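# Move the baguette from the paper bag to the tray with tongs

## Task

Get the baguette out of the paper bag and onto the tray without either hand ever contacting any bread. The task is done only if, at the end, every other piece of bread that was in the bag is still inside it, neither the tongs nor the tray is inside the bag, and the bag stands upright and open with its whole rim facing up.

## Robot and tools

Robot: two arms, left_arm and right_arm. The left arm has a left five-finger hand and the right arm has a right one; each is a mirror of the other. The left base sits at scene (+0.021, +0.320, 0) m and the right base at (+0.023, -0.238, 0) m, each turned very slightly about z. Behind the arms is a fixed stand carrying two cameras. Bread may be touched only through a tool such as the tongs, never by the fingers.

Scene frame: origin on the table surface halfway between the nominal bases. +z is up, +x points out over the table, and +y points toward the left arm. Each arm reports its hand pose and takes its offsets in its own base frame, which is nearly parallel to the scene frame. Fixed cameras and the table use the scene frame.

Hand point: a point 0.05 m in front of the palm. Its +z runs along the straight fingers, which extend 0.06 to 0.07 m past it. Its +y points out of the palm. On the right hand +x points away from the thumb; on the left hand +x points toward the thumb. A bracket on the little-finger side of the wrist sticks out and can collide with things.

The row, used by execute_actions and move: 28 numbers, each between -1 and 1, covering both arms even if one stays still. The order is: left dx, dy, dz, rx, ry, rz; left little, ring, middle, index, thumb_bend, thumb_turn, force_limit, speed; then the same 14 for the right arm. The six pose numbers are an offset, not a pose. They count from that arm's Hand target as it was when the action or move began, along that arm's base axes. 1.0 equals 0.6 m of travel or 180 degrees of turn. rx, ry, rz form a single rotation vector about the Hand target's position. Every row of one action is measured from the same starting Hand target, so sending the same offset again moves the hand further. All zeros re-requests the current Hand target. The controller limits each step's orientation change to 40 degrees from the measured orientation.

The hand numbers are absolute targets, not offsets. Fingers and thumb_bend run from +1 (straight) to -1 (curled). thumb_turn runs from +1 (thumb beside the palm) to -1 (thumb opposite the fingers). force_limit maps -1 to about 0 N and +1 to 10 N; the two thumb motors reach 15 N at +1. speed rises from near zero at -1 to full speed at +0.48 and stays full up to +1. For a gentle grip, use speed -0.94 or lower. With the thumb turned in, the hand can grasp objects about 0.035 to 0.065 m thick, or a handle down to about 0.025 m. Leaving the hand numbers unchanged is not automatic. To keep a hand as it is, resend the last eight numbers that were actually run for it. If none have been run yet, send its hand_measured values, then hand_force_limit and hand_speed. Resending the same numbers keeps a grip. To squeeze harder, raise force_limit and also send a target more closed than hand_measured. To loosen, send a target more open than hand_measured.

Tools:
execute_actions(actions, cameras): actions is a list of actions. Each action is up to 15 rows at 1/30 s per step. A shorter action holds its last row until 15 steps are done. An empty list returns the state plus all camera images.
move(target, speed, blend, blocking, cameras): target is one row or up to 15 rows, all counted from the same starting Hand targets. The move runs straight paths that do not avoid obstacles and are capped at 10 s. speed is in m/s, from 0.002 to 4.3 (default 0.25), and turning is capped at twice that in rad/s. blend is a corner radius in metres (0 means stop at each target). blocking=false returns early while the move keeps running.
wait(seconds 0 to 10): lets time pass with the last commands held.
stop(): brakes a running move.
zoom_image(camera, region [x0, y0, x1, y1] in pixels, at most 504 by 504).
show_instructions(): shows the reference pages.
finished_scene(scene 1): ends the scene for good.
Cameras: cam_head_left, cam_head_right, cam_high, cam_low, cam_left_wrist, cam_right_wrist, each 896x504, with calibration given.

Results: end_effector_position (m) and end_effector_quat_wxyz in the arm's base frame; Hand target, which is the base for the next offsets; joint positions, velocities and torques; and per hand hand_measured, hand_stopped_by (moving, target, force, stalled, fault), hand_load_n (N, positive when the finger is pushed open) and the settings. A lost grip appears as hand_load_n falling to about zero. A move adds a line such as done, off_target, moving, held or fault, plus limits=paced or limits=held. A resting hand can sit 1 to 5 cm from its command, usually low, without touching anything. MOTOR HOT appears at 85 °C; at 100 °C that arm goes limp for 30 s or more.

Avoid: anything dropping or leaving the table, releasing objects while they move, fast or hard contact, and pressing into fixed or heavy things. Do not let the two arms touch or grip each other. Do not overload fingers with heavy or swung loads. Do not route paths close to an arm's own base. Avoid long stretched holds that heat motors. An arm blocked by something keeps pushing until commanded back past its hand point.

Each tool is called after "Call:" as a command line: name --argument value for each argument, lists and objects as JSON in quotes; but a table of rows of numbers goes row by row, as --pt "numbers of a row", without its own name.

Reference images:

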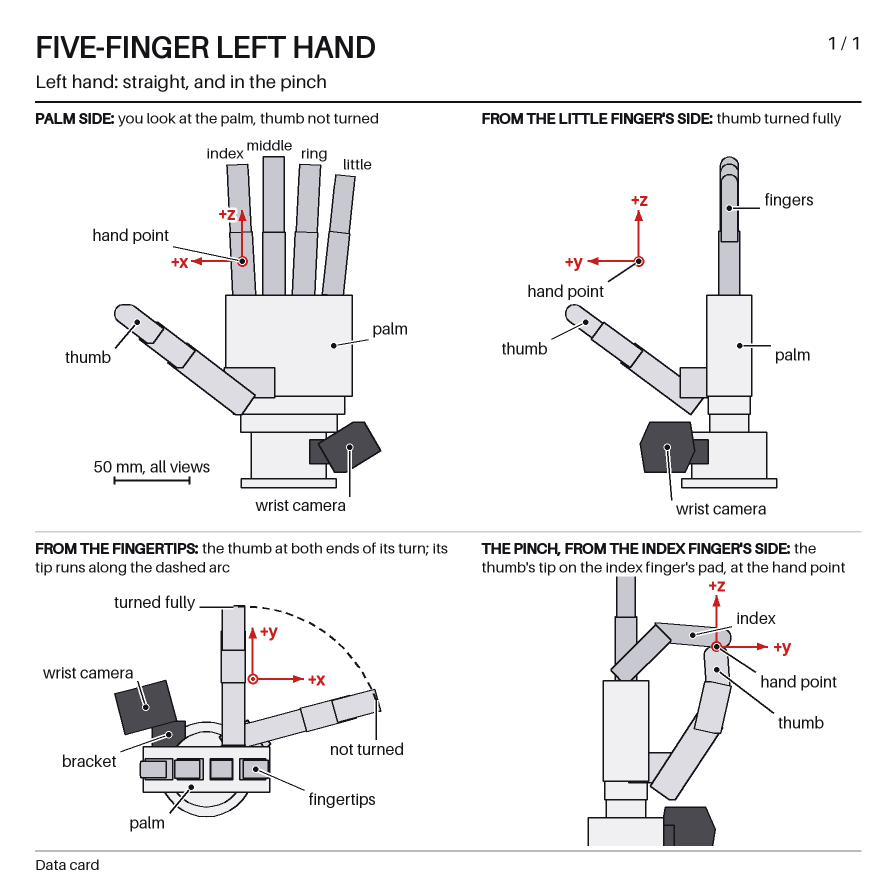

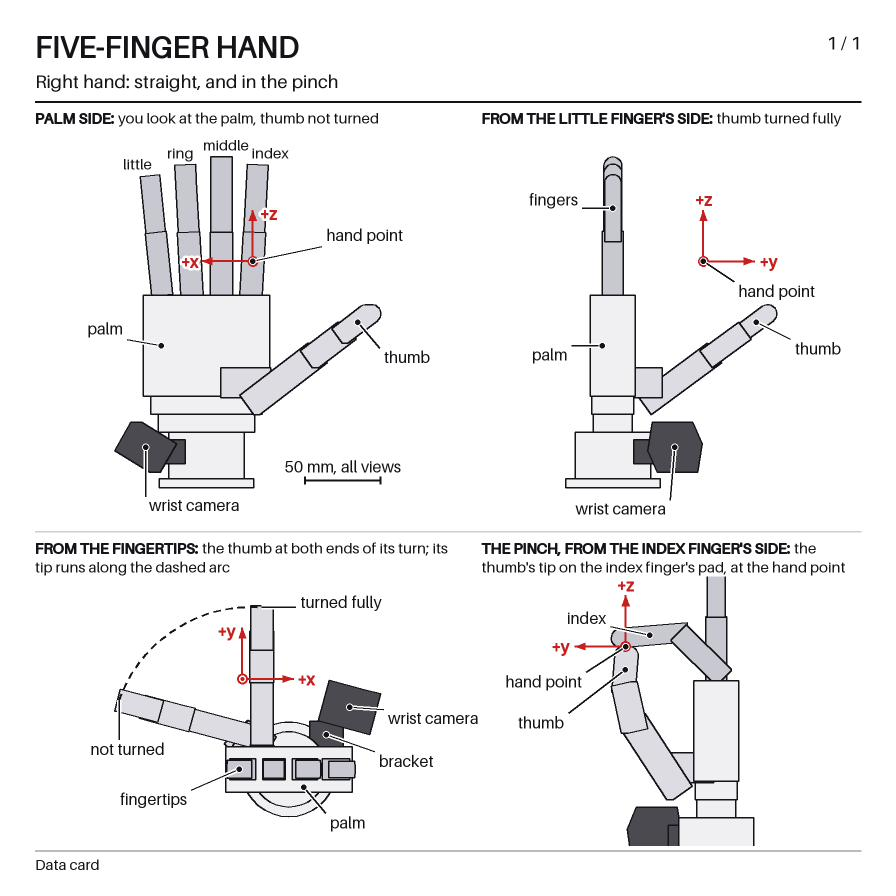

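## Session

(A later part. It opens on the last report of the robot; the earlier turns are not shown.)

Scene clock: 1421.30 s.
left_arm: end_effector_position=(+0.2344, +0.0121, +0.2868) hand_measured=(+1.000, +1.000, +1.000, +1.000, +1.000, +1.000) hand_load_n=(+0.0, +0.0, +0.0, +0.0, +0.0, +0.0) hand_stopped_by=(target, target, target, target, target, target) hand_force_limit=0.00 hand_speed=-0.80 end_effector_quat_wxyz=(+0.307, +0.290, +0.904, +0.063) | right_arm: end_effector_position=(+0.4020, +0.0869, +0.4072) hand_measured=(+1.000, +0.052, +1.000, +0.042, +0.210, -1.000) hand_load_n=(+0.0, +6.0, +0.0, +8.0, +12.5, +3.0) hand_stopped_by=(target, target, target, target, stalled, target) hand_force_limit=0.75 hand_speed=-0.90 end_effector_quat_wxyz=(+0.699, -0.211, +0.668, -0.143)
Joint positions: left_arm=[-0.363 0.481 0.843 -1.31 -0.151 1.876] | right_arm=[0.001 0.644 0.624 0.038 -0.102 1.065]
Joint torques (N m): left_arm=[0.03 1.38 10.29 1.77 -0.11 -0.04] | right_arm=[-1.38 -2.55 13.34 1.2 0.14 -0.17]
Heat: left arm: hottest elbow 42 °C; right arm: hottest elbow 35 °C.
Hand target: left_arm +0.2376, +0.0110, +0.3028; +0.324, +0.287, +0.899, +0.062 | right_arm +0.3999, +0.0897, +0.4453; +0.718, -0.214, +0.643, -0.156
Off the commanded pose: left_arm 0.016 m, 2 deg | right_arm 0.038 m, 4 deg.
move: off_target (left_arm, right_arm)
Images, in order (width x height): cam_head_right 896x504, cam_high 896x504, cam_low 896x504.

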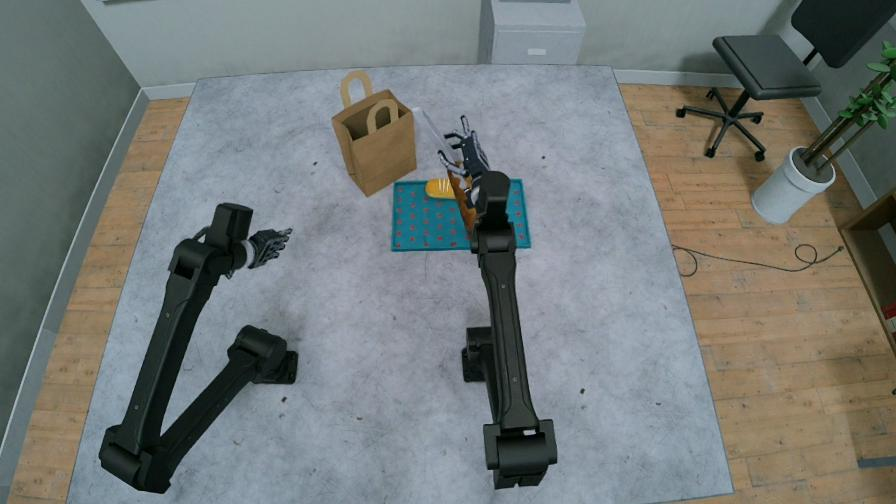

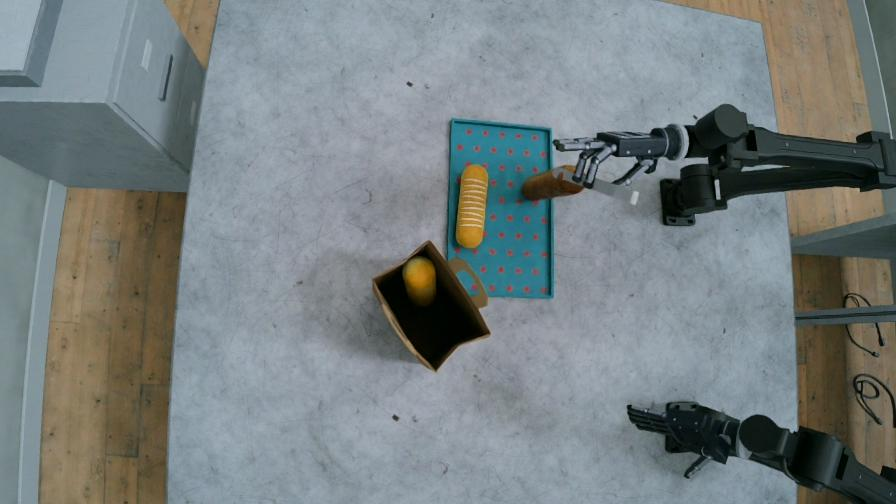

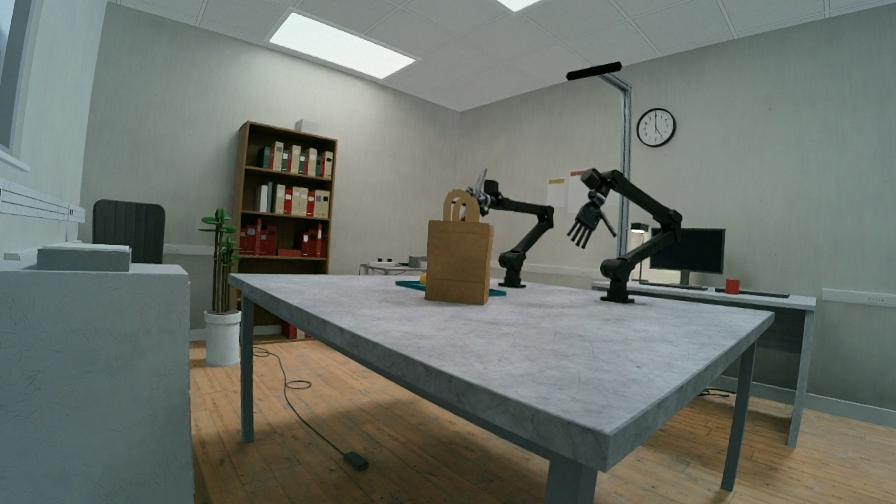

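Call:
zoom_image --camera "cam_head_right" --region '[410, 100, 500, 200]'

Call:
zoom_image --camera "cam_high" --region '[520, 130, 650, 230]'

Call:
zoom_image --camera "cam_low" --region '[440, 140, 540, 230]'

Call:
execute_actions --actions '[]' --cameras '["cam_right_wrist","cam_head_left"]'

Scaled by 5.040 from the camera's 896x504 image, which has a finer 1280x720 frame.

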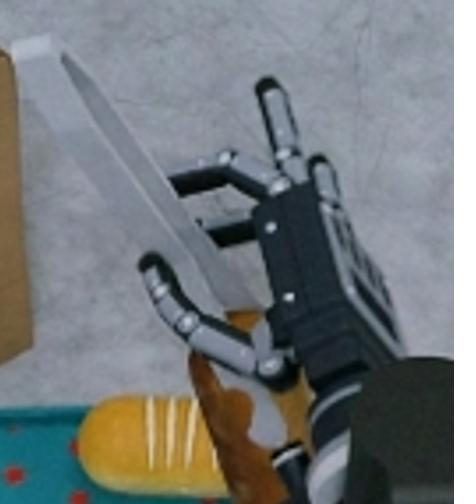

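Scaled by 3.877 from the camera's 896x504 image, which has a finer 1280x720 frame.

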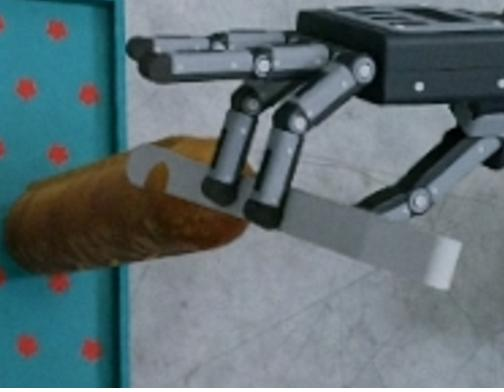

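Scaled by 5.040 from the camera's 896x504 image, which has a finer 1280x720 frame.

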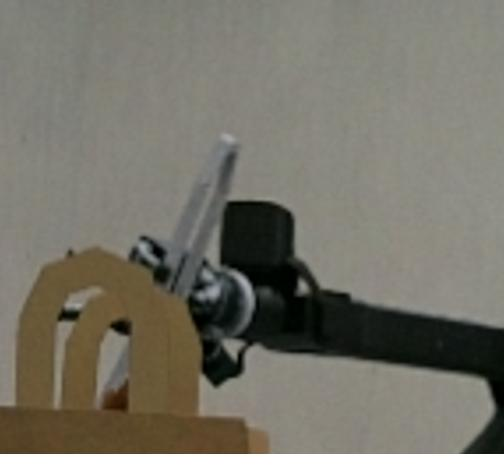

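Scene clock: 1425.27 s.
left_arm: end_effector_position=(+0.2344, +0.0121, +0.2868) hand_measured=(+1.000, +1.000, +1.000, +1.000, +1.000, +1.000) hand_load_n=(+0.0, +0.0, +0.0, +0.0, +0.0, +0.0) hand_stopped_by=(target, target, target, target, target, target) hand_force_limit=0.00 hand_speed=-0.80 end_effector_quat_wxyz=(+0.307, +0.290, +0.904, +0.063) | right_arm: end_effector_position=(+0.4020, +0.0869, +0.4072) hand_measured=(+1.000, +0.052, +1.000, +0.042, +0.210, -1.000) hand_load_n=(+0.0, +6.0, +0.0, +8.5, +12.5, +3.0) hand_stopped_by=(target, target, target, target, stalled, target) hand_force_limit=0.75 hand_speed=-0.90 end_effector_quat_wxyz=(+0.699, -0.211, +0.668, -0.144)
Joint positions: left_arm=[-0.363 0.481 0.843 -1.31 -0.151 1.876] | right_arm=[0.001 0.644 0.624 0.038 -0.102 1.065]
Joint velocities: within noise
Joint torques (N m): left_arm=[0.03 1.32 10.28 1.76 -0.11 -0.04] | right_arm=[-1.44 -2.67 13.34 1.21 0.13 -0.18]
Heat: left arm: hottest elbow 42 °C; right arm: hottest elbow 36 °C.
Hand target: left_arm +0.2376, +0.0110, +0.3028; +0.324, +0.287, +0.899, +0.062 | right_arm +0.3999, +0.0897, +0.4453; +0.718, -0.214, +0.643, -0.156
Off the commanded pose: left_arm 0.016 m, 2 deg | right_arm 0.038 m, 4 deg.
camera_calibration:
cam_right_wrist: T_world_to_cam=[[-0.0372178, 0.742384, -0.66894, 0.226616], [-0.559698, 0.539071, 0.629397, -0.0767948], [0.827861, 0.397829, 0.395448, -0.411582], [0, 0, 0, 1]] pos_world=[0.306185, 0.0369009, 0.362686]
Images, in order (width x height): cam_head_left 896x504, cam_right_wrist 896x504.

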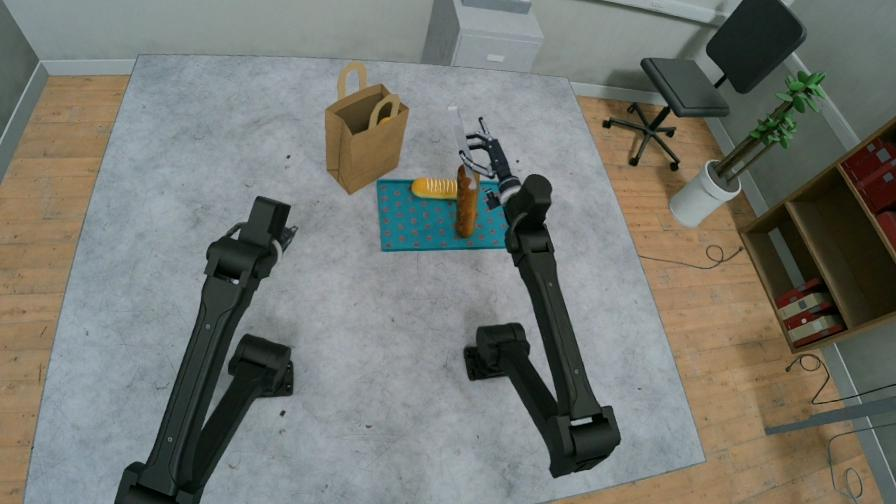

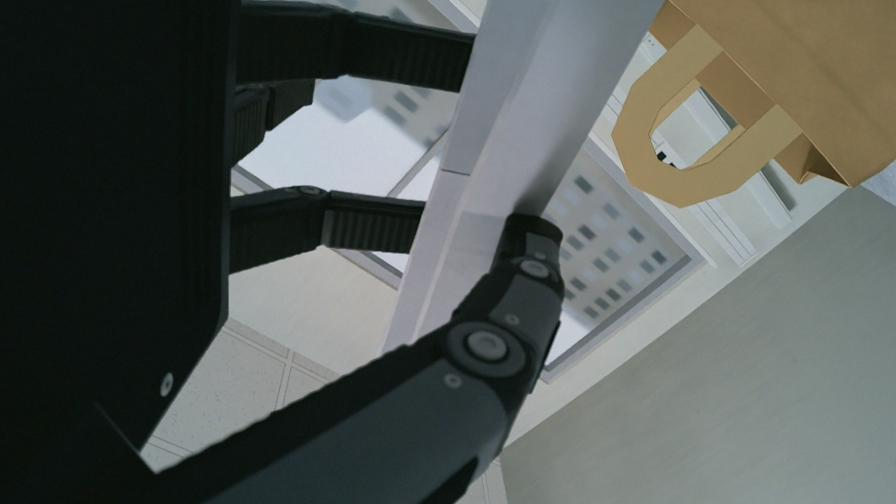

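Call:
move --pt "0 0 0 0 0 0 1 1 1 1 1 1 0 -0.8 0.01 0.164 -0.075 -0.1333 0 0 1 0.05 1 0.04 0.2 -1 0.75 -0.9" --pt "0 0 0 0 0 0 1 1 1 1 1 1 0 -0.8 0.018 0.305 -0.305 -0.2667 0 0 1 0.05 1 0.04 0.2 -1 0.75 -0.9" --speed 0.1 --blend 0.02 --cameras '["cam_high","cam_low","cam_head_right","cam_head_left"]'

Call:
zoom_image --camera "cam_high" --region '[430, 100, 630, 300]'

Call:
zoom_image --camera "cam_head_right" --region '[370, 130, 490, 250]'

Call:
zoom_image --camera "cam_head_left" --region '[370, 130, 490, 250]'

Scene clock: 1470.53 s.
left_arm: end_effector_position=(+0.2344, +0.0121, +0.2868) hand_measured=(+1.000, +1.000, +1.000, +1.000, +1.000, +1.000) hand_load_n=(+0.0, +0.0, +0.0, +0.5, +0.0, +0.0) hand_stopped_by=(target, target, target, target, target, target) hand_force_limit=0.00 hand_speed=-0.80 end_effector_quat_wxyz=(+0.307, +0.290, +0.904, +0.063) | right_arm: end_effector_position=(+0.4097, +0.2695, +0.2562) hand_measured=(+1.000, +0.052, +1.000, +0.042, +0.210, -1.000) hand_load_n=(+0.0, +5.5, +0.0, +8.0, +12.0, +3.0) hand_stopped_by=(target, target, target, target, stalled, target) hand_force_limit=0.75 hand_speed=-0.90 end_effector_quat_wxyz=(+0.563, -0.490, +0.532, -0.399)
Joint positions: left_arm=[-0.363 0.481 0.843 -1.31 -0.151 1.876] | right_arm=[0.735 1.033 0.576 0.4 0.606 0.242]
Joint torques (N m): left_arm=[0.03 1.38 10.29 1.73 -0.1 -0.05] | right_arm=[-1.49 -5.36 8.31 2.17 0.15 -0.2]
Heat: left arm: hottest elbow 43 °C; right arm: hottest elbow 38 °C.
Hand target: left_arm +0.2376, +0.0110, +0.3028; +0.324, +0.287, +0.899, +0.062 | right_arm +0.4107, +0.2727, +0.2622; +0.569, -0.488, +0.524, -0.404
Off the commanded pose: left_arm 0.016 m, 2 deg | right_arm 0.007 m, 1 deg.
move: off_target (left_arm)
Images, in order (width x height): cam_head_left 896x504, cam_head_right 896x504, cam_high 896x504, cam_low 896x504.

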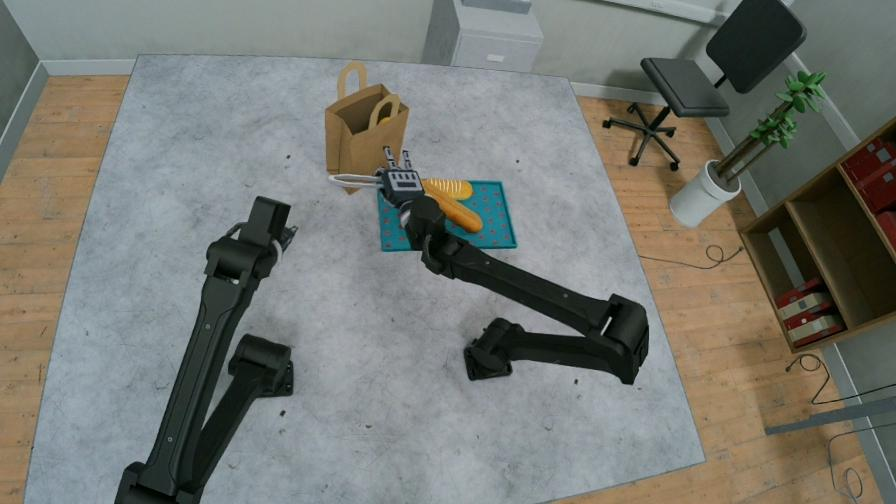

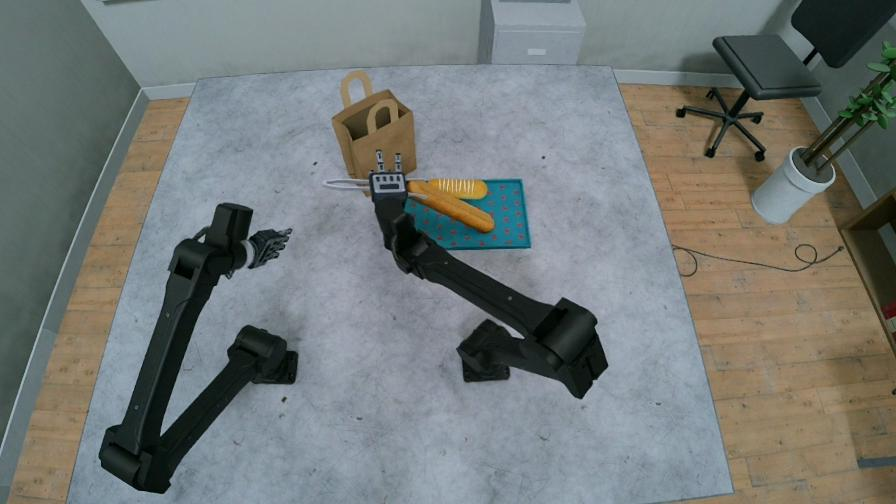

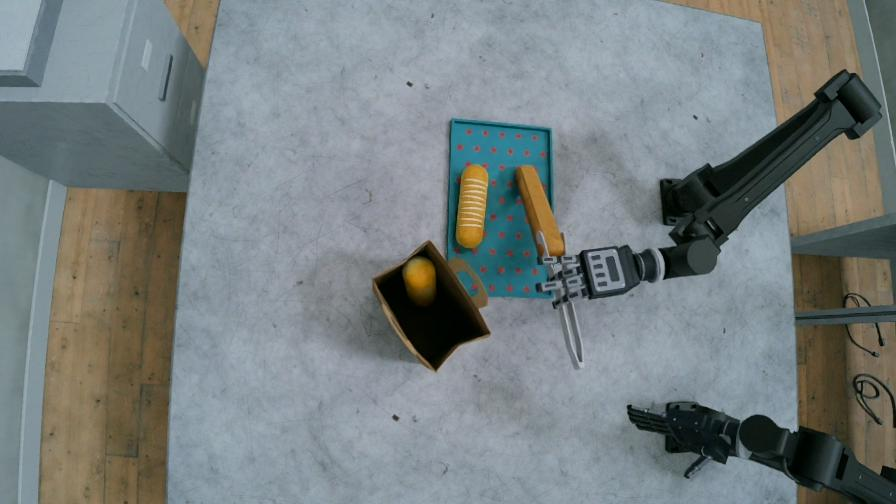

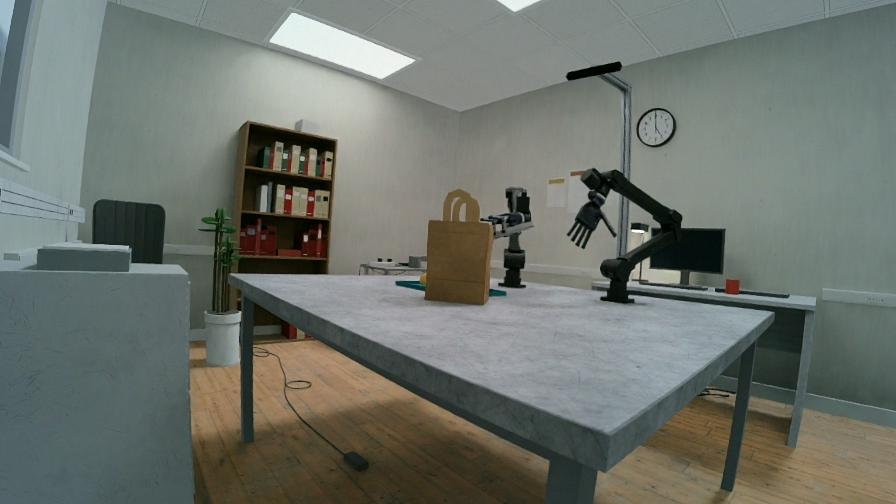

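Scaled by 2.520 from the camera's 896x504 image, which has a finer 1280x720 frame.

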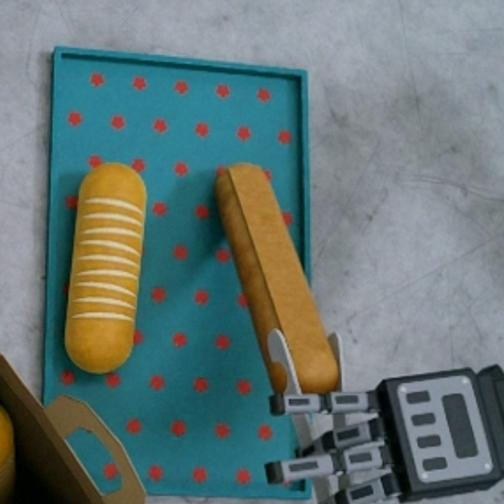

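Scaled by 4.200 from the camera's 896x504 image, which has a finer 1280x720 frame.

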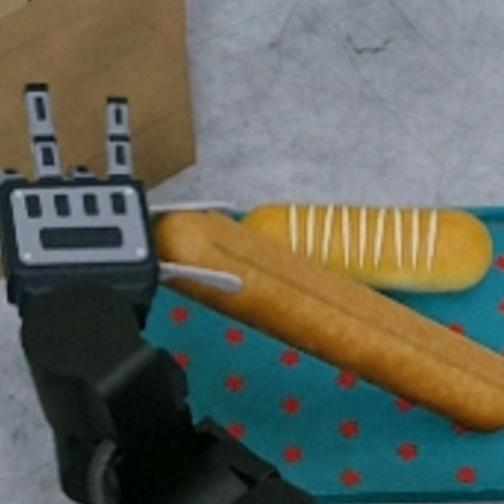

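Scaled by 4.200 from the camera's 896x504 image, which has a finer 1280x720 frame.

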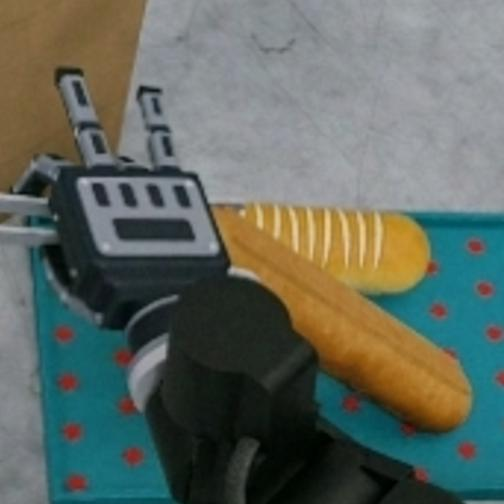

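Call:
move --target '[0,0,0,0,0,0,1,1,1,1,1,1,0,-0.8, 0,0.005,-0.16,-0.02,0,0,1,0.05,1,0.04,0.2,-1,0.75,-0.9]' --speed 0.06 --cameras '["cam_high","cam_head_right"]'

Call:
zoom_image --camera "cam_high" --region '[430, 100, 630, 300]'

Call:
zoom_image --camera "cam_head_right" --region '[370, 130, 530, 260]'

Scene clock: 1485.97 s.
left_arm: end_effector_position=(+0.2344, +0.0121, +0.2868) hand_measured=(+1.000, +1.000, +1.000, +1.000, +1.000, +1.000) hand_load_n=(+0.0, +0.0, +0.0, +0.0, +0.0, +0.0) hand_stopped_by=(target, target, target, target, target, target) hand_force_limit=0.00 hand_speed=-0.80 end_effector_quat_wxyz=(+0.307, +0.290, +0.904, +0.063) | right_arm: end_effector_position=(+0.4108, +0.2712, +0.1628) hand_measured=(+1.000, +0.052, +1.000, +0.040, +0.208, -1.000) hand_load_n=(+0.0, +0.5, +0.0, +3.0, +3.5, -1.5) hand_stopped_by=(target, target, target, target, stalled, target) hand_force_limit=0.75 hand_speed=-0.90 end_effector_quat_wxyz=(+0.548, -0.507, +0.518, -0.418)
Joint positions: left_arm=[-0.363 0.481 0.843 -1.31 -0.151 1.876] | right_arm=[0.748 1.268 0.445 0.762 0.624 0.18]
Joint torques (N m): left_arm=[0.09 1.32 10.3 1.74 -0.11 -0.04] | right_arm=[-1.38 -6.42 6.52 2.19 0.14 -0.13]
Heat: left arm: hottest elbow 43 °C; right arm: hottest elbow 38 °C.
Hand target: left_arm +0.2376, +0.0110, +0.3028; +0.324, +0.287, +0.899, +0.062 | right_arm +0.4106, +0.2758, +0.1661; +0.553, -0.506, +0.511, -0.420
Off the commanded pose: left_arm 0.016 m, 2 deg | right_arm 0.006 m, 1 deg.
move: off_target (left_arm)
Images, in order (width x height): cam_head_right 896x504, cam_high 896x504.

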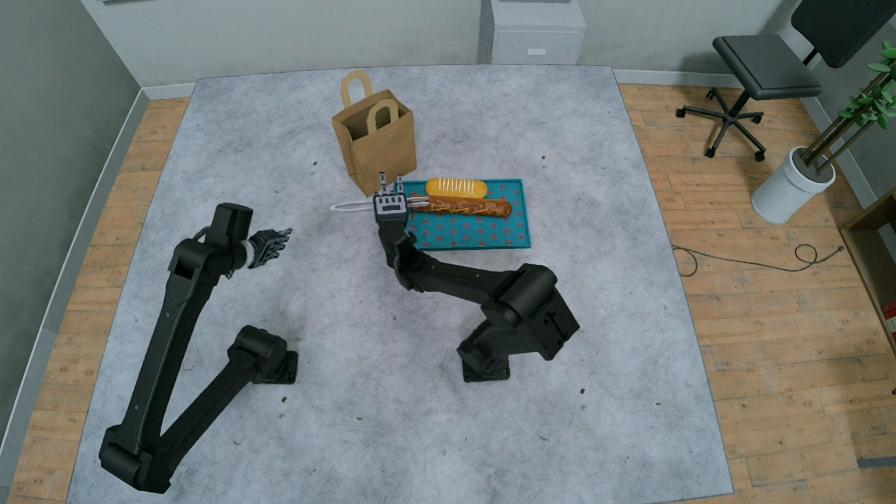

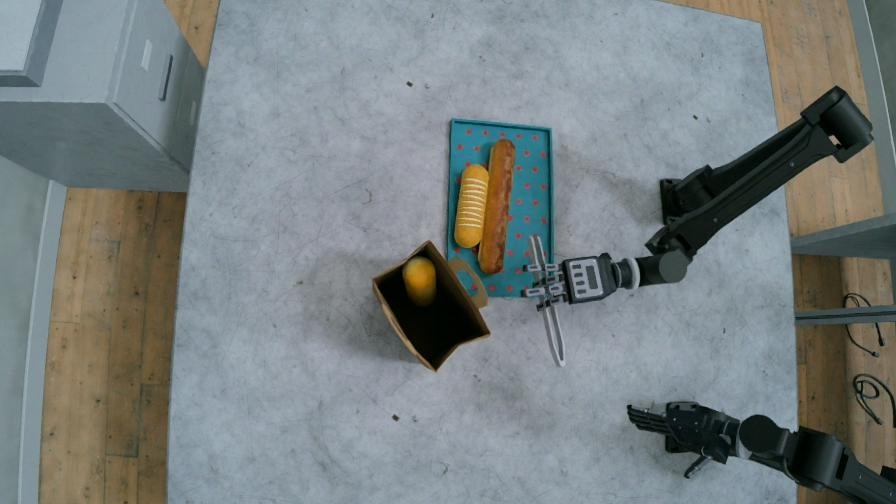

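Scaled by 2.520 from the camera's 896x504 image, which has a finer 1280x720 frame.

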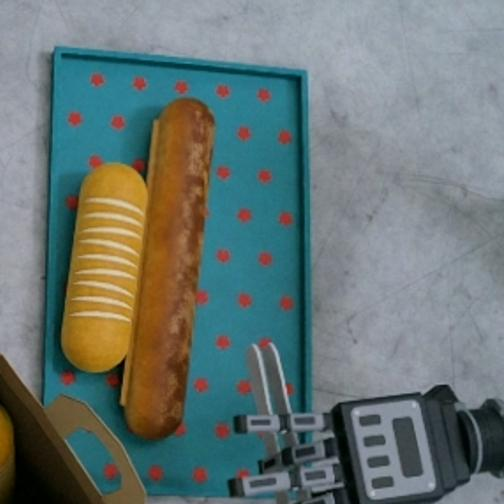

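Scaled by 3.150 from the camera's 896x504 image, which has a finer 1280x720 frame.

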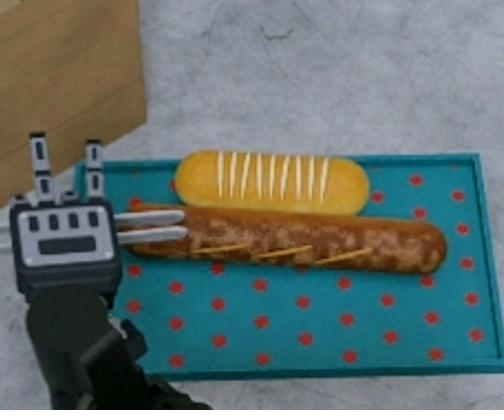

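Call:
move --pt "0 0 0 0 0 0 1 1 1 1 1 1 0 -0.8 0 0.0 0.22 0 0 0 1 0.05 1 0.04 0.2 -1 0.75 -0.9" --pt "0 0 0 0 0 0 1 1 1 1 1 1 0 -0.8 0 -0.7 0.22 -0.05 0.1 0 1 0.05 1 0.04 0.2 -1 0.75 -0.9" --pt "0 0 0 0 0 0 1 1 1 1 1 1 0 -0.8 0 -1.0 -0.08 -0.05 0.1 0 1 0.05 1 0.04 0.2 -1 0.75 -0.9" --speed '[0.15, 0.2, 0.15]' --blend 0.05 --cameras '["cam_high","cam_head_right","cam_low","cam_head_left"]'

Call:
zoom_image --camera "cam_head_right" --region '[480, 130, 640, 290]'

Call:
zoom_image --camera "cam_high" --region '[430, 0, 630, 200]'

Call:
zoom_image --camera "cam_low" --region '[340, 200, 500, 300]'

Scene clock: 1510.67 s.
left_arm: end_effector_position=(+0.2344, +0.0121, +0.2868) hand_measured=(+1.000, +1.000, +1.000, +1.000, +1.000, +1.000) hand_load_n=(+0.0, +0.0, +0.0, +0.0, +0.0, +0.0) hand_stopped_by=(target, target, target, target, target, target) hand_force_limit=0.00 hand_speed=-0.80 end_effector_quat_wxyz=(+0.307, +0.290, +0.904, +0.063) | right_arm: end_effector_position=(+0.3999, -0.3052, +0.1027) hand_measured=(+1.000, +0.052, +1.000, +0.040, +0.208, -1.000) hand_load_n=(+0.0, +0.5, +0.0, +3.0, +3.5, -2.0) hand_stopped_by=(target, target, target, target, stalled, target) hand_force_limit=0.75 hand_speed=-0.90 end_effector_quat_wxyz=(-0.431, +0.601, -0.575, +0.350)
Joint positions: left_arm=[-0.363 0.481 0.843 -1.31 -0.151 1.876] | right_arm=[-0.966 1.541 0.89 -0.081 -0.961 -0.553]
Joint torques (N m): left_arm=[0.03 1.38 10.29 1.73 -0.11 -0.04] | right_arm=[-2.49 -11.22 10.17 1.43 -0.61 -0.17]
Heat: left arm: hottest elbow 43 °C; right arm: hottest elbow 37 °C.
Hand target: left_arm +0.2376, +0.0110, +0.3028; +0.324, +0.287, +0.899, +0.062 | right_arm +0.4105, -0.3243, +0.1181; -0.425, +0.607, -0.557, +0.375
Off the commanded pose: left_arm 0.016 m, 2 deg | right_arm 0.027 m, 4 deg.
move: off_target (left_arm, right_arm)
Images, in order (width x height): cam_head_left 896x504, cam_head_right 896x504, cam_high 896x504, cam_low 896x504.

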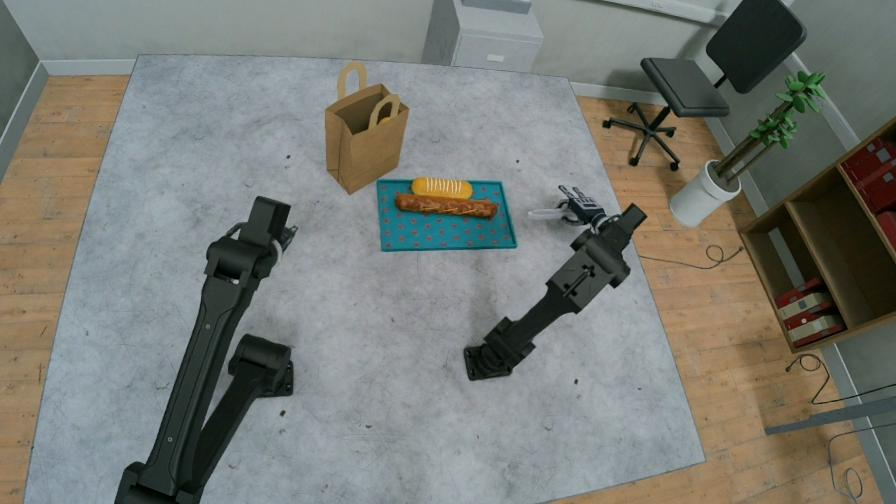

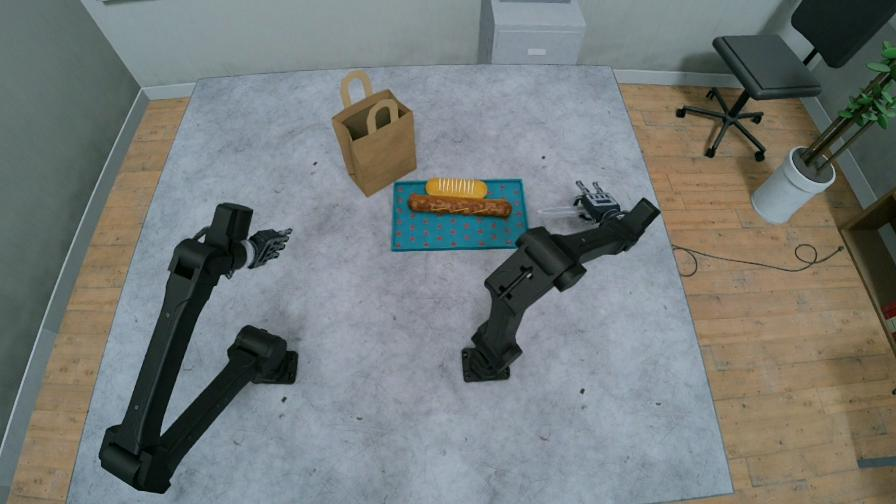

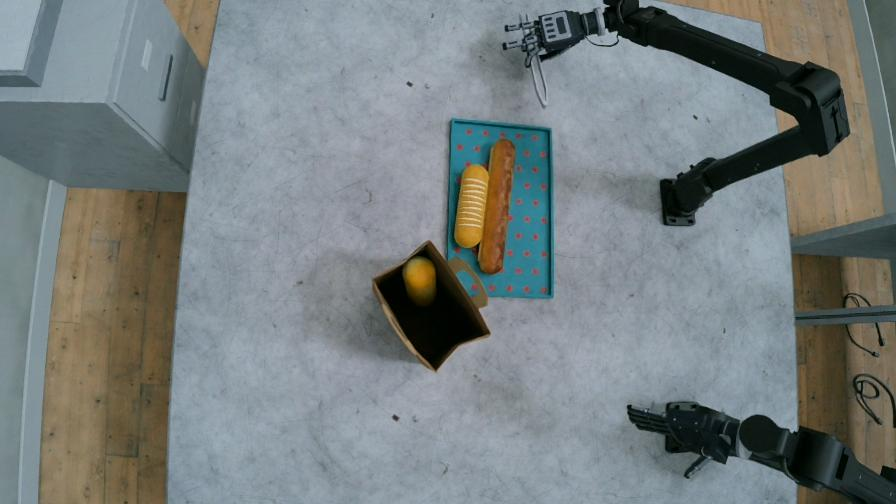

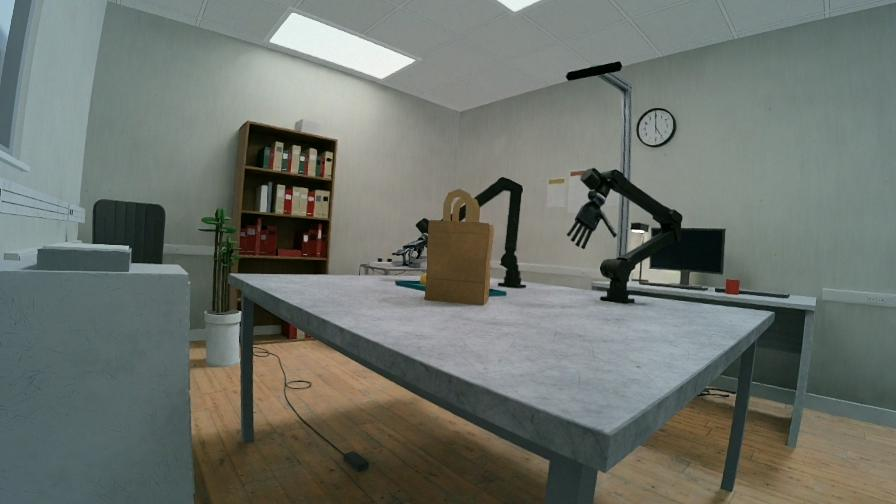

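Scaled by 3.150 from the camera's 896x504 image, which has a finer 1280x720 frame.

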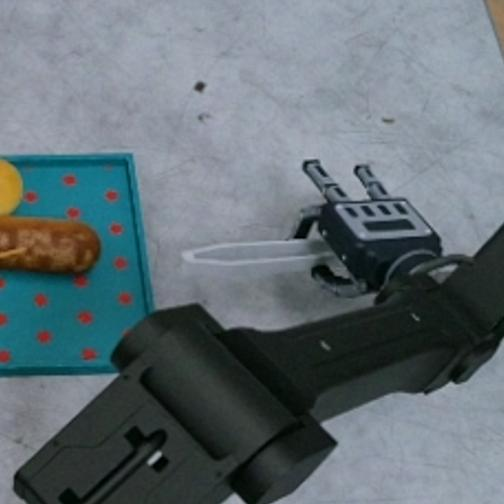

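Scaled by 2.520 from the camera's 896x504 image, which has a finer 1280x720 frame.

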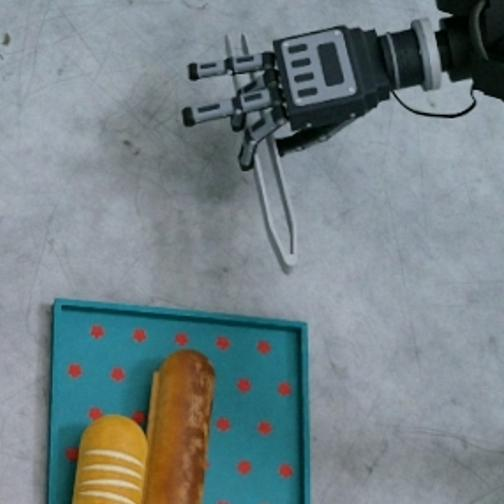

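Scaled by 3.150 from the camera's 896x504 image, which has a finer 1280x720 frame.

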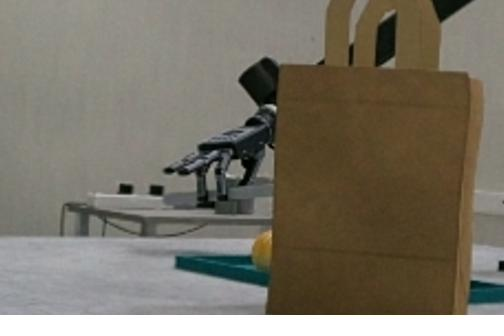

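Call:
move --pt "0 0 0 0 0 0 1 1 1 1 1 1 0 -0.8 0 -0.12 0 0 0 0 1 0.05 1 0.04 0.2 -1 0.75 -0.9" --pt "0 0 0 0 0 0 1 1 1 1 1 1 0 -0.8 0 -0.12 -0.13 0 0 0 1 0.05 1 0.04 0.2 -1 0.75 -0.9" --speed '[0.12, 0.06]' --blend 0.015 --cameras '["cam_high","cam_head_right","cam_low"]'

Call:
zoom_image --camera "cam_head_right" --region '[500, 130, 660, 290]'

Call:
zoom_image --camera "cam_low" --region '[340, 200, 500, 300]'

Scene clock: 1523.40 s.
left_arm: end_effector_position=(+0.2344, +0.0121, +0.2868) hand_measured=(+1.000, +1.000, +1.000, +1.000, +1.000, +1.000) hand_load_n=(+0.0, +0.0, +0.0, +0.0, +0.0, +0.0) hand_stopped_by=(target, target, target, target, target, target) hand_force_limit=0.00 hand_speed=-0.80 end_effector_quat_wxyz=(+0.307, +0.290, +0.904, +0.063) | right_arm: end_effector_position=(+0.4110, -0.3907, +0.0417) hand_measured=(+1.000, +0.052, +1.000, +0.040, +0.208, -1.000) hand_load_n=(+0.0, +0.5, +0.0, +3.0, +3.5, -1.5) hand_stopped_by=(target, target, target, target, stalled, target) hand_force_limit=0.75 hand_speed=-0.90 end_effector_quat_wxyz=(-0.428, +0.605, -0.563, +0.367)
Joint positions: left_arm=[-0.363 0.481 0.843 -1.31 -0.151 1.876] | right_arm=[-1.044 1.817 1.06 -0.015 -1.02 -0.651]
Joint torques (N m): left_arm=[0.03 1.44 10.26 1.74 -0.1 -0.04] | right_arm=[-2.61 -14.51 6.45 1.32 -0.64 -0.12]
Heat: left arm: hottest elbow 43 °C; right arm: hottest elbow 38 °C.
Hand target: left_arm +0.2376, +0.0110, +0.3028; +0.324, +0.287, +0.899, +0.062 | right_arm +0.4106, -0.3963, +0.0401; -0.425, +0.607, -0.557, +0.375
Off the commanded pose: left_arm 0.016 m, 2 deg | right_arm 0.006 m, 1 deg.
move: off_target (left_arm)
Images, in order (width x height): cam_head_right 896x504, cam_high 896x504, cam_low 896x504.

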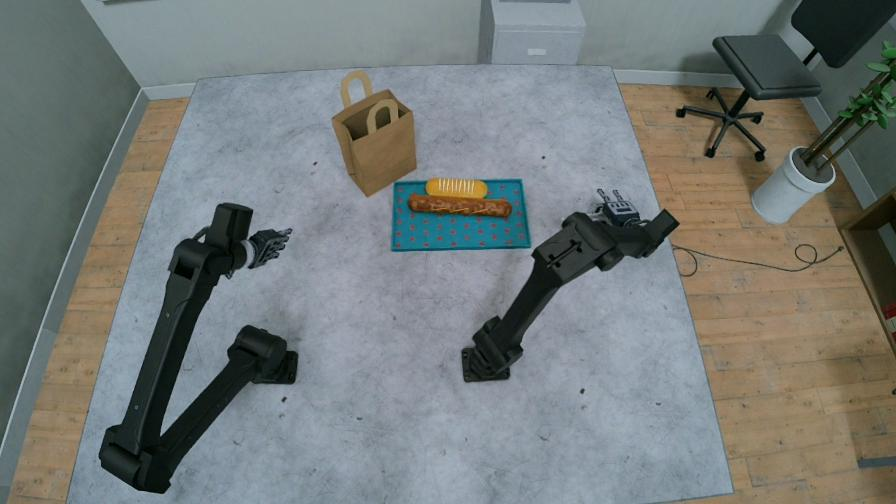

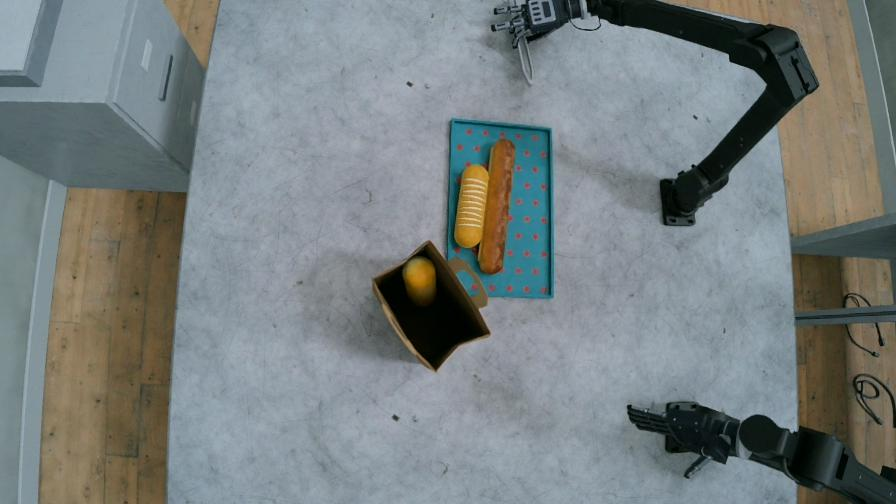

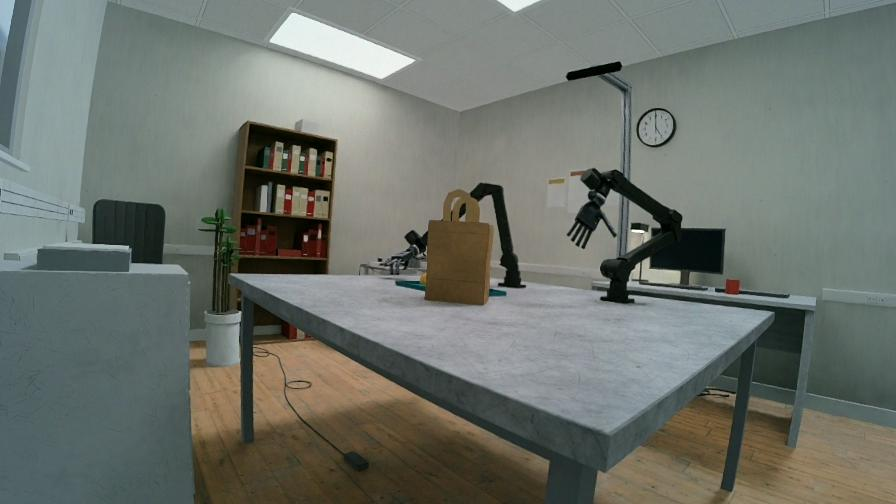

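Scaled by 3.150 from the camera's 896x504 image, which has a finer 1280x720 frame.

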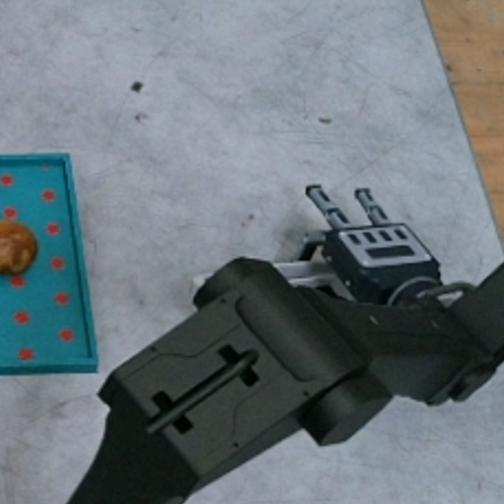

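Scaled by 3.150 from the camera's 896x504 image, which has a finer 1280x720 frame.

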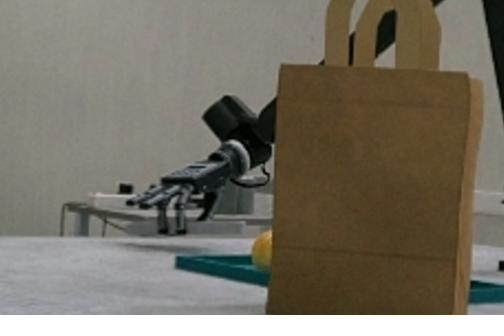

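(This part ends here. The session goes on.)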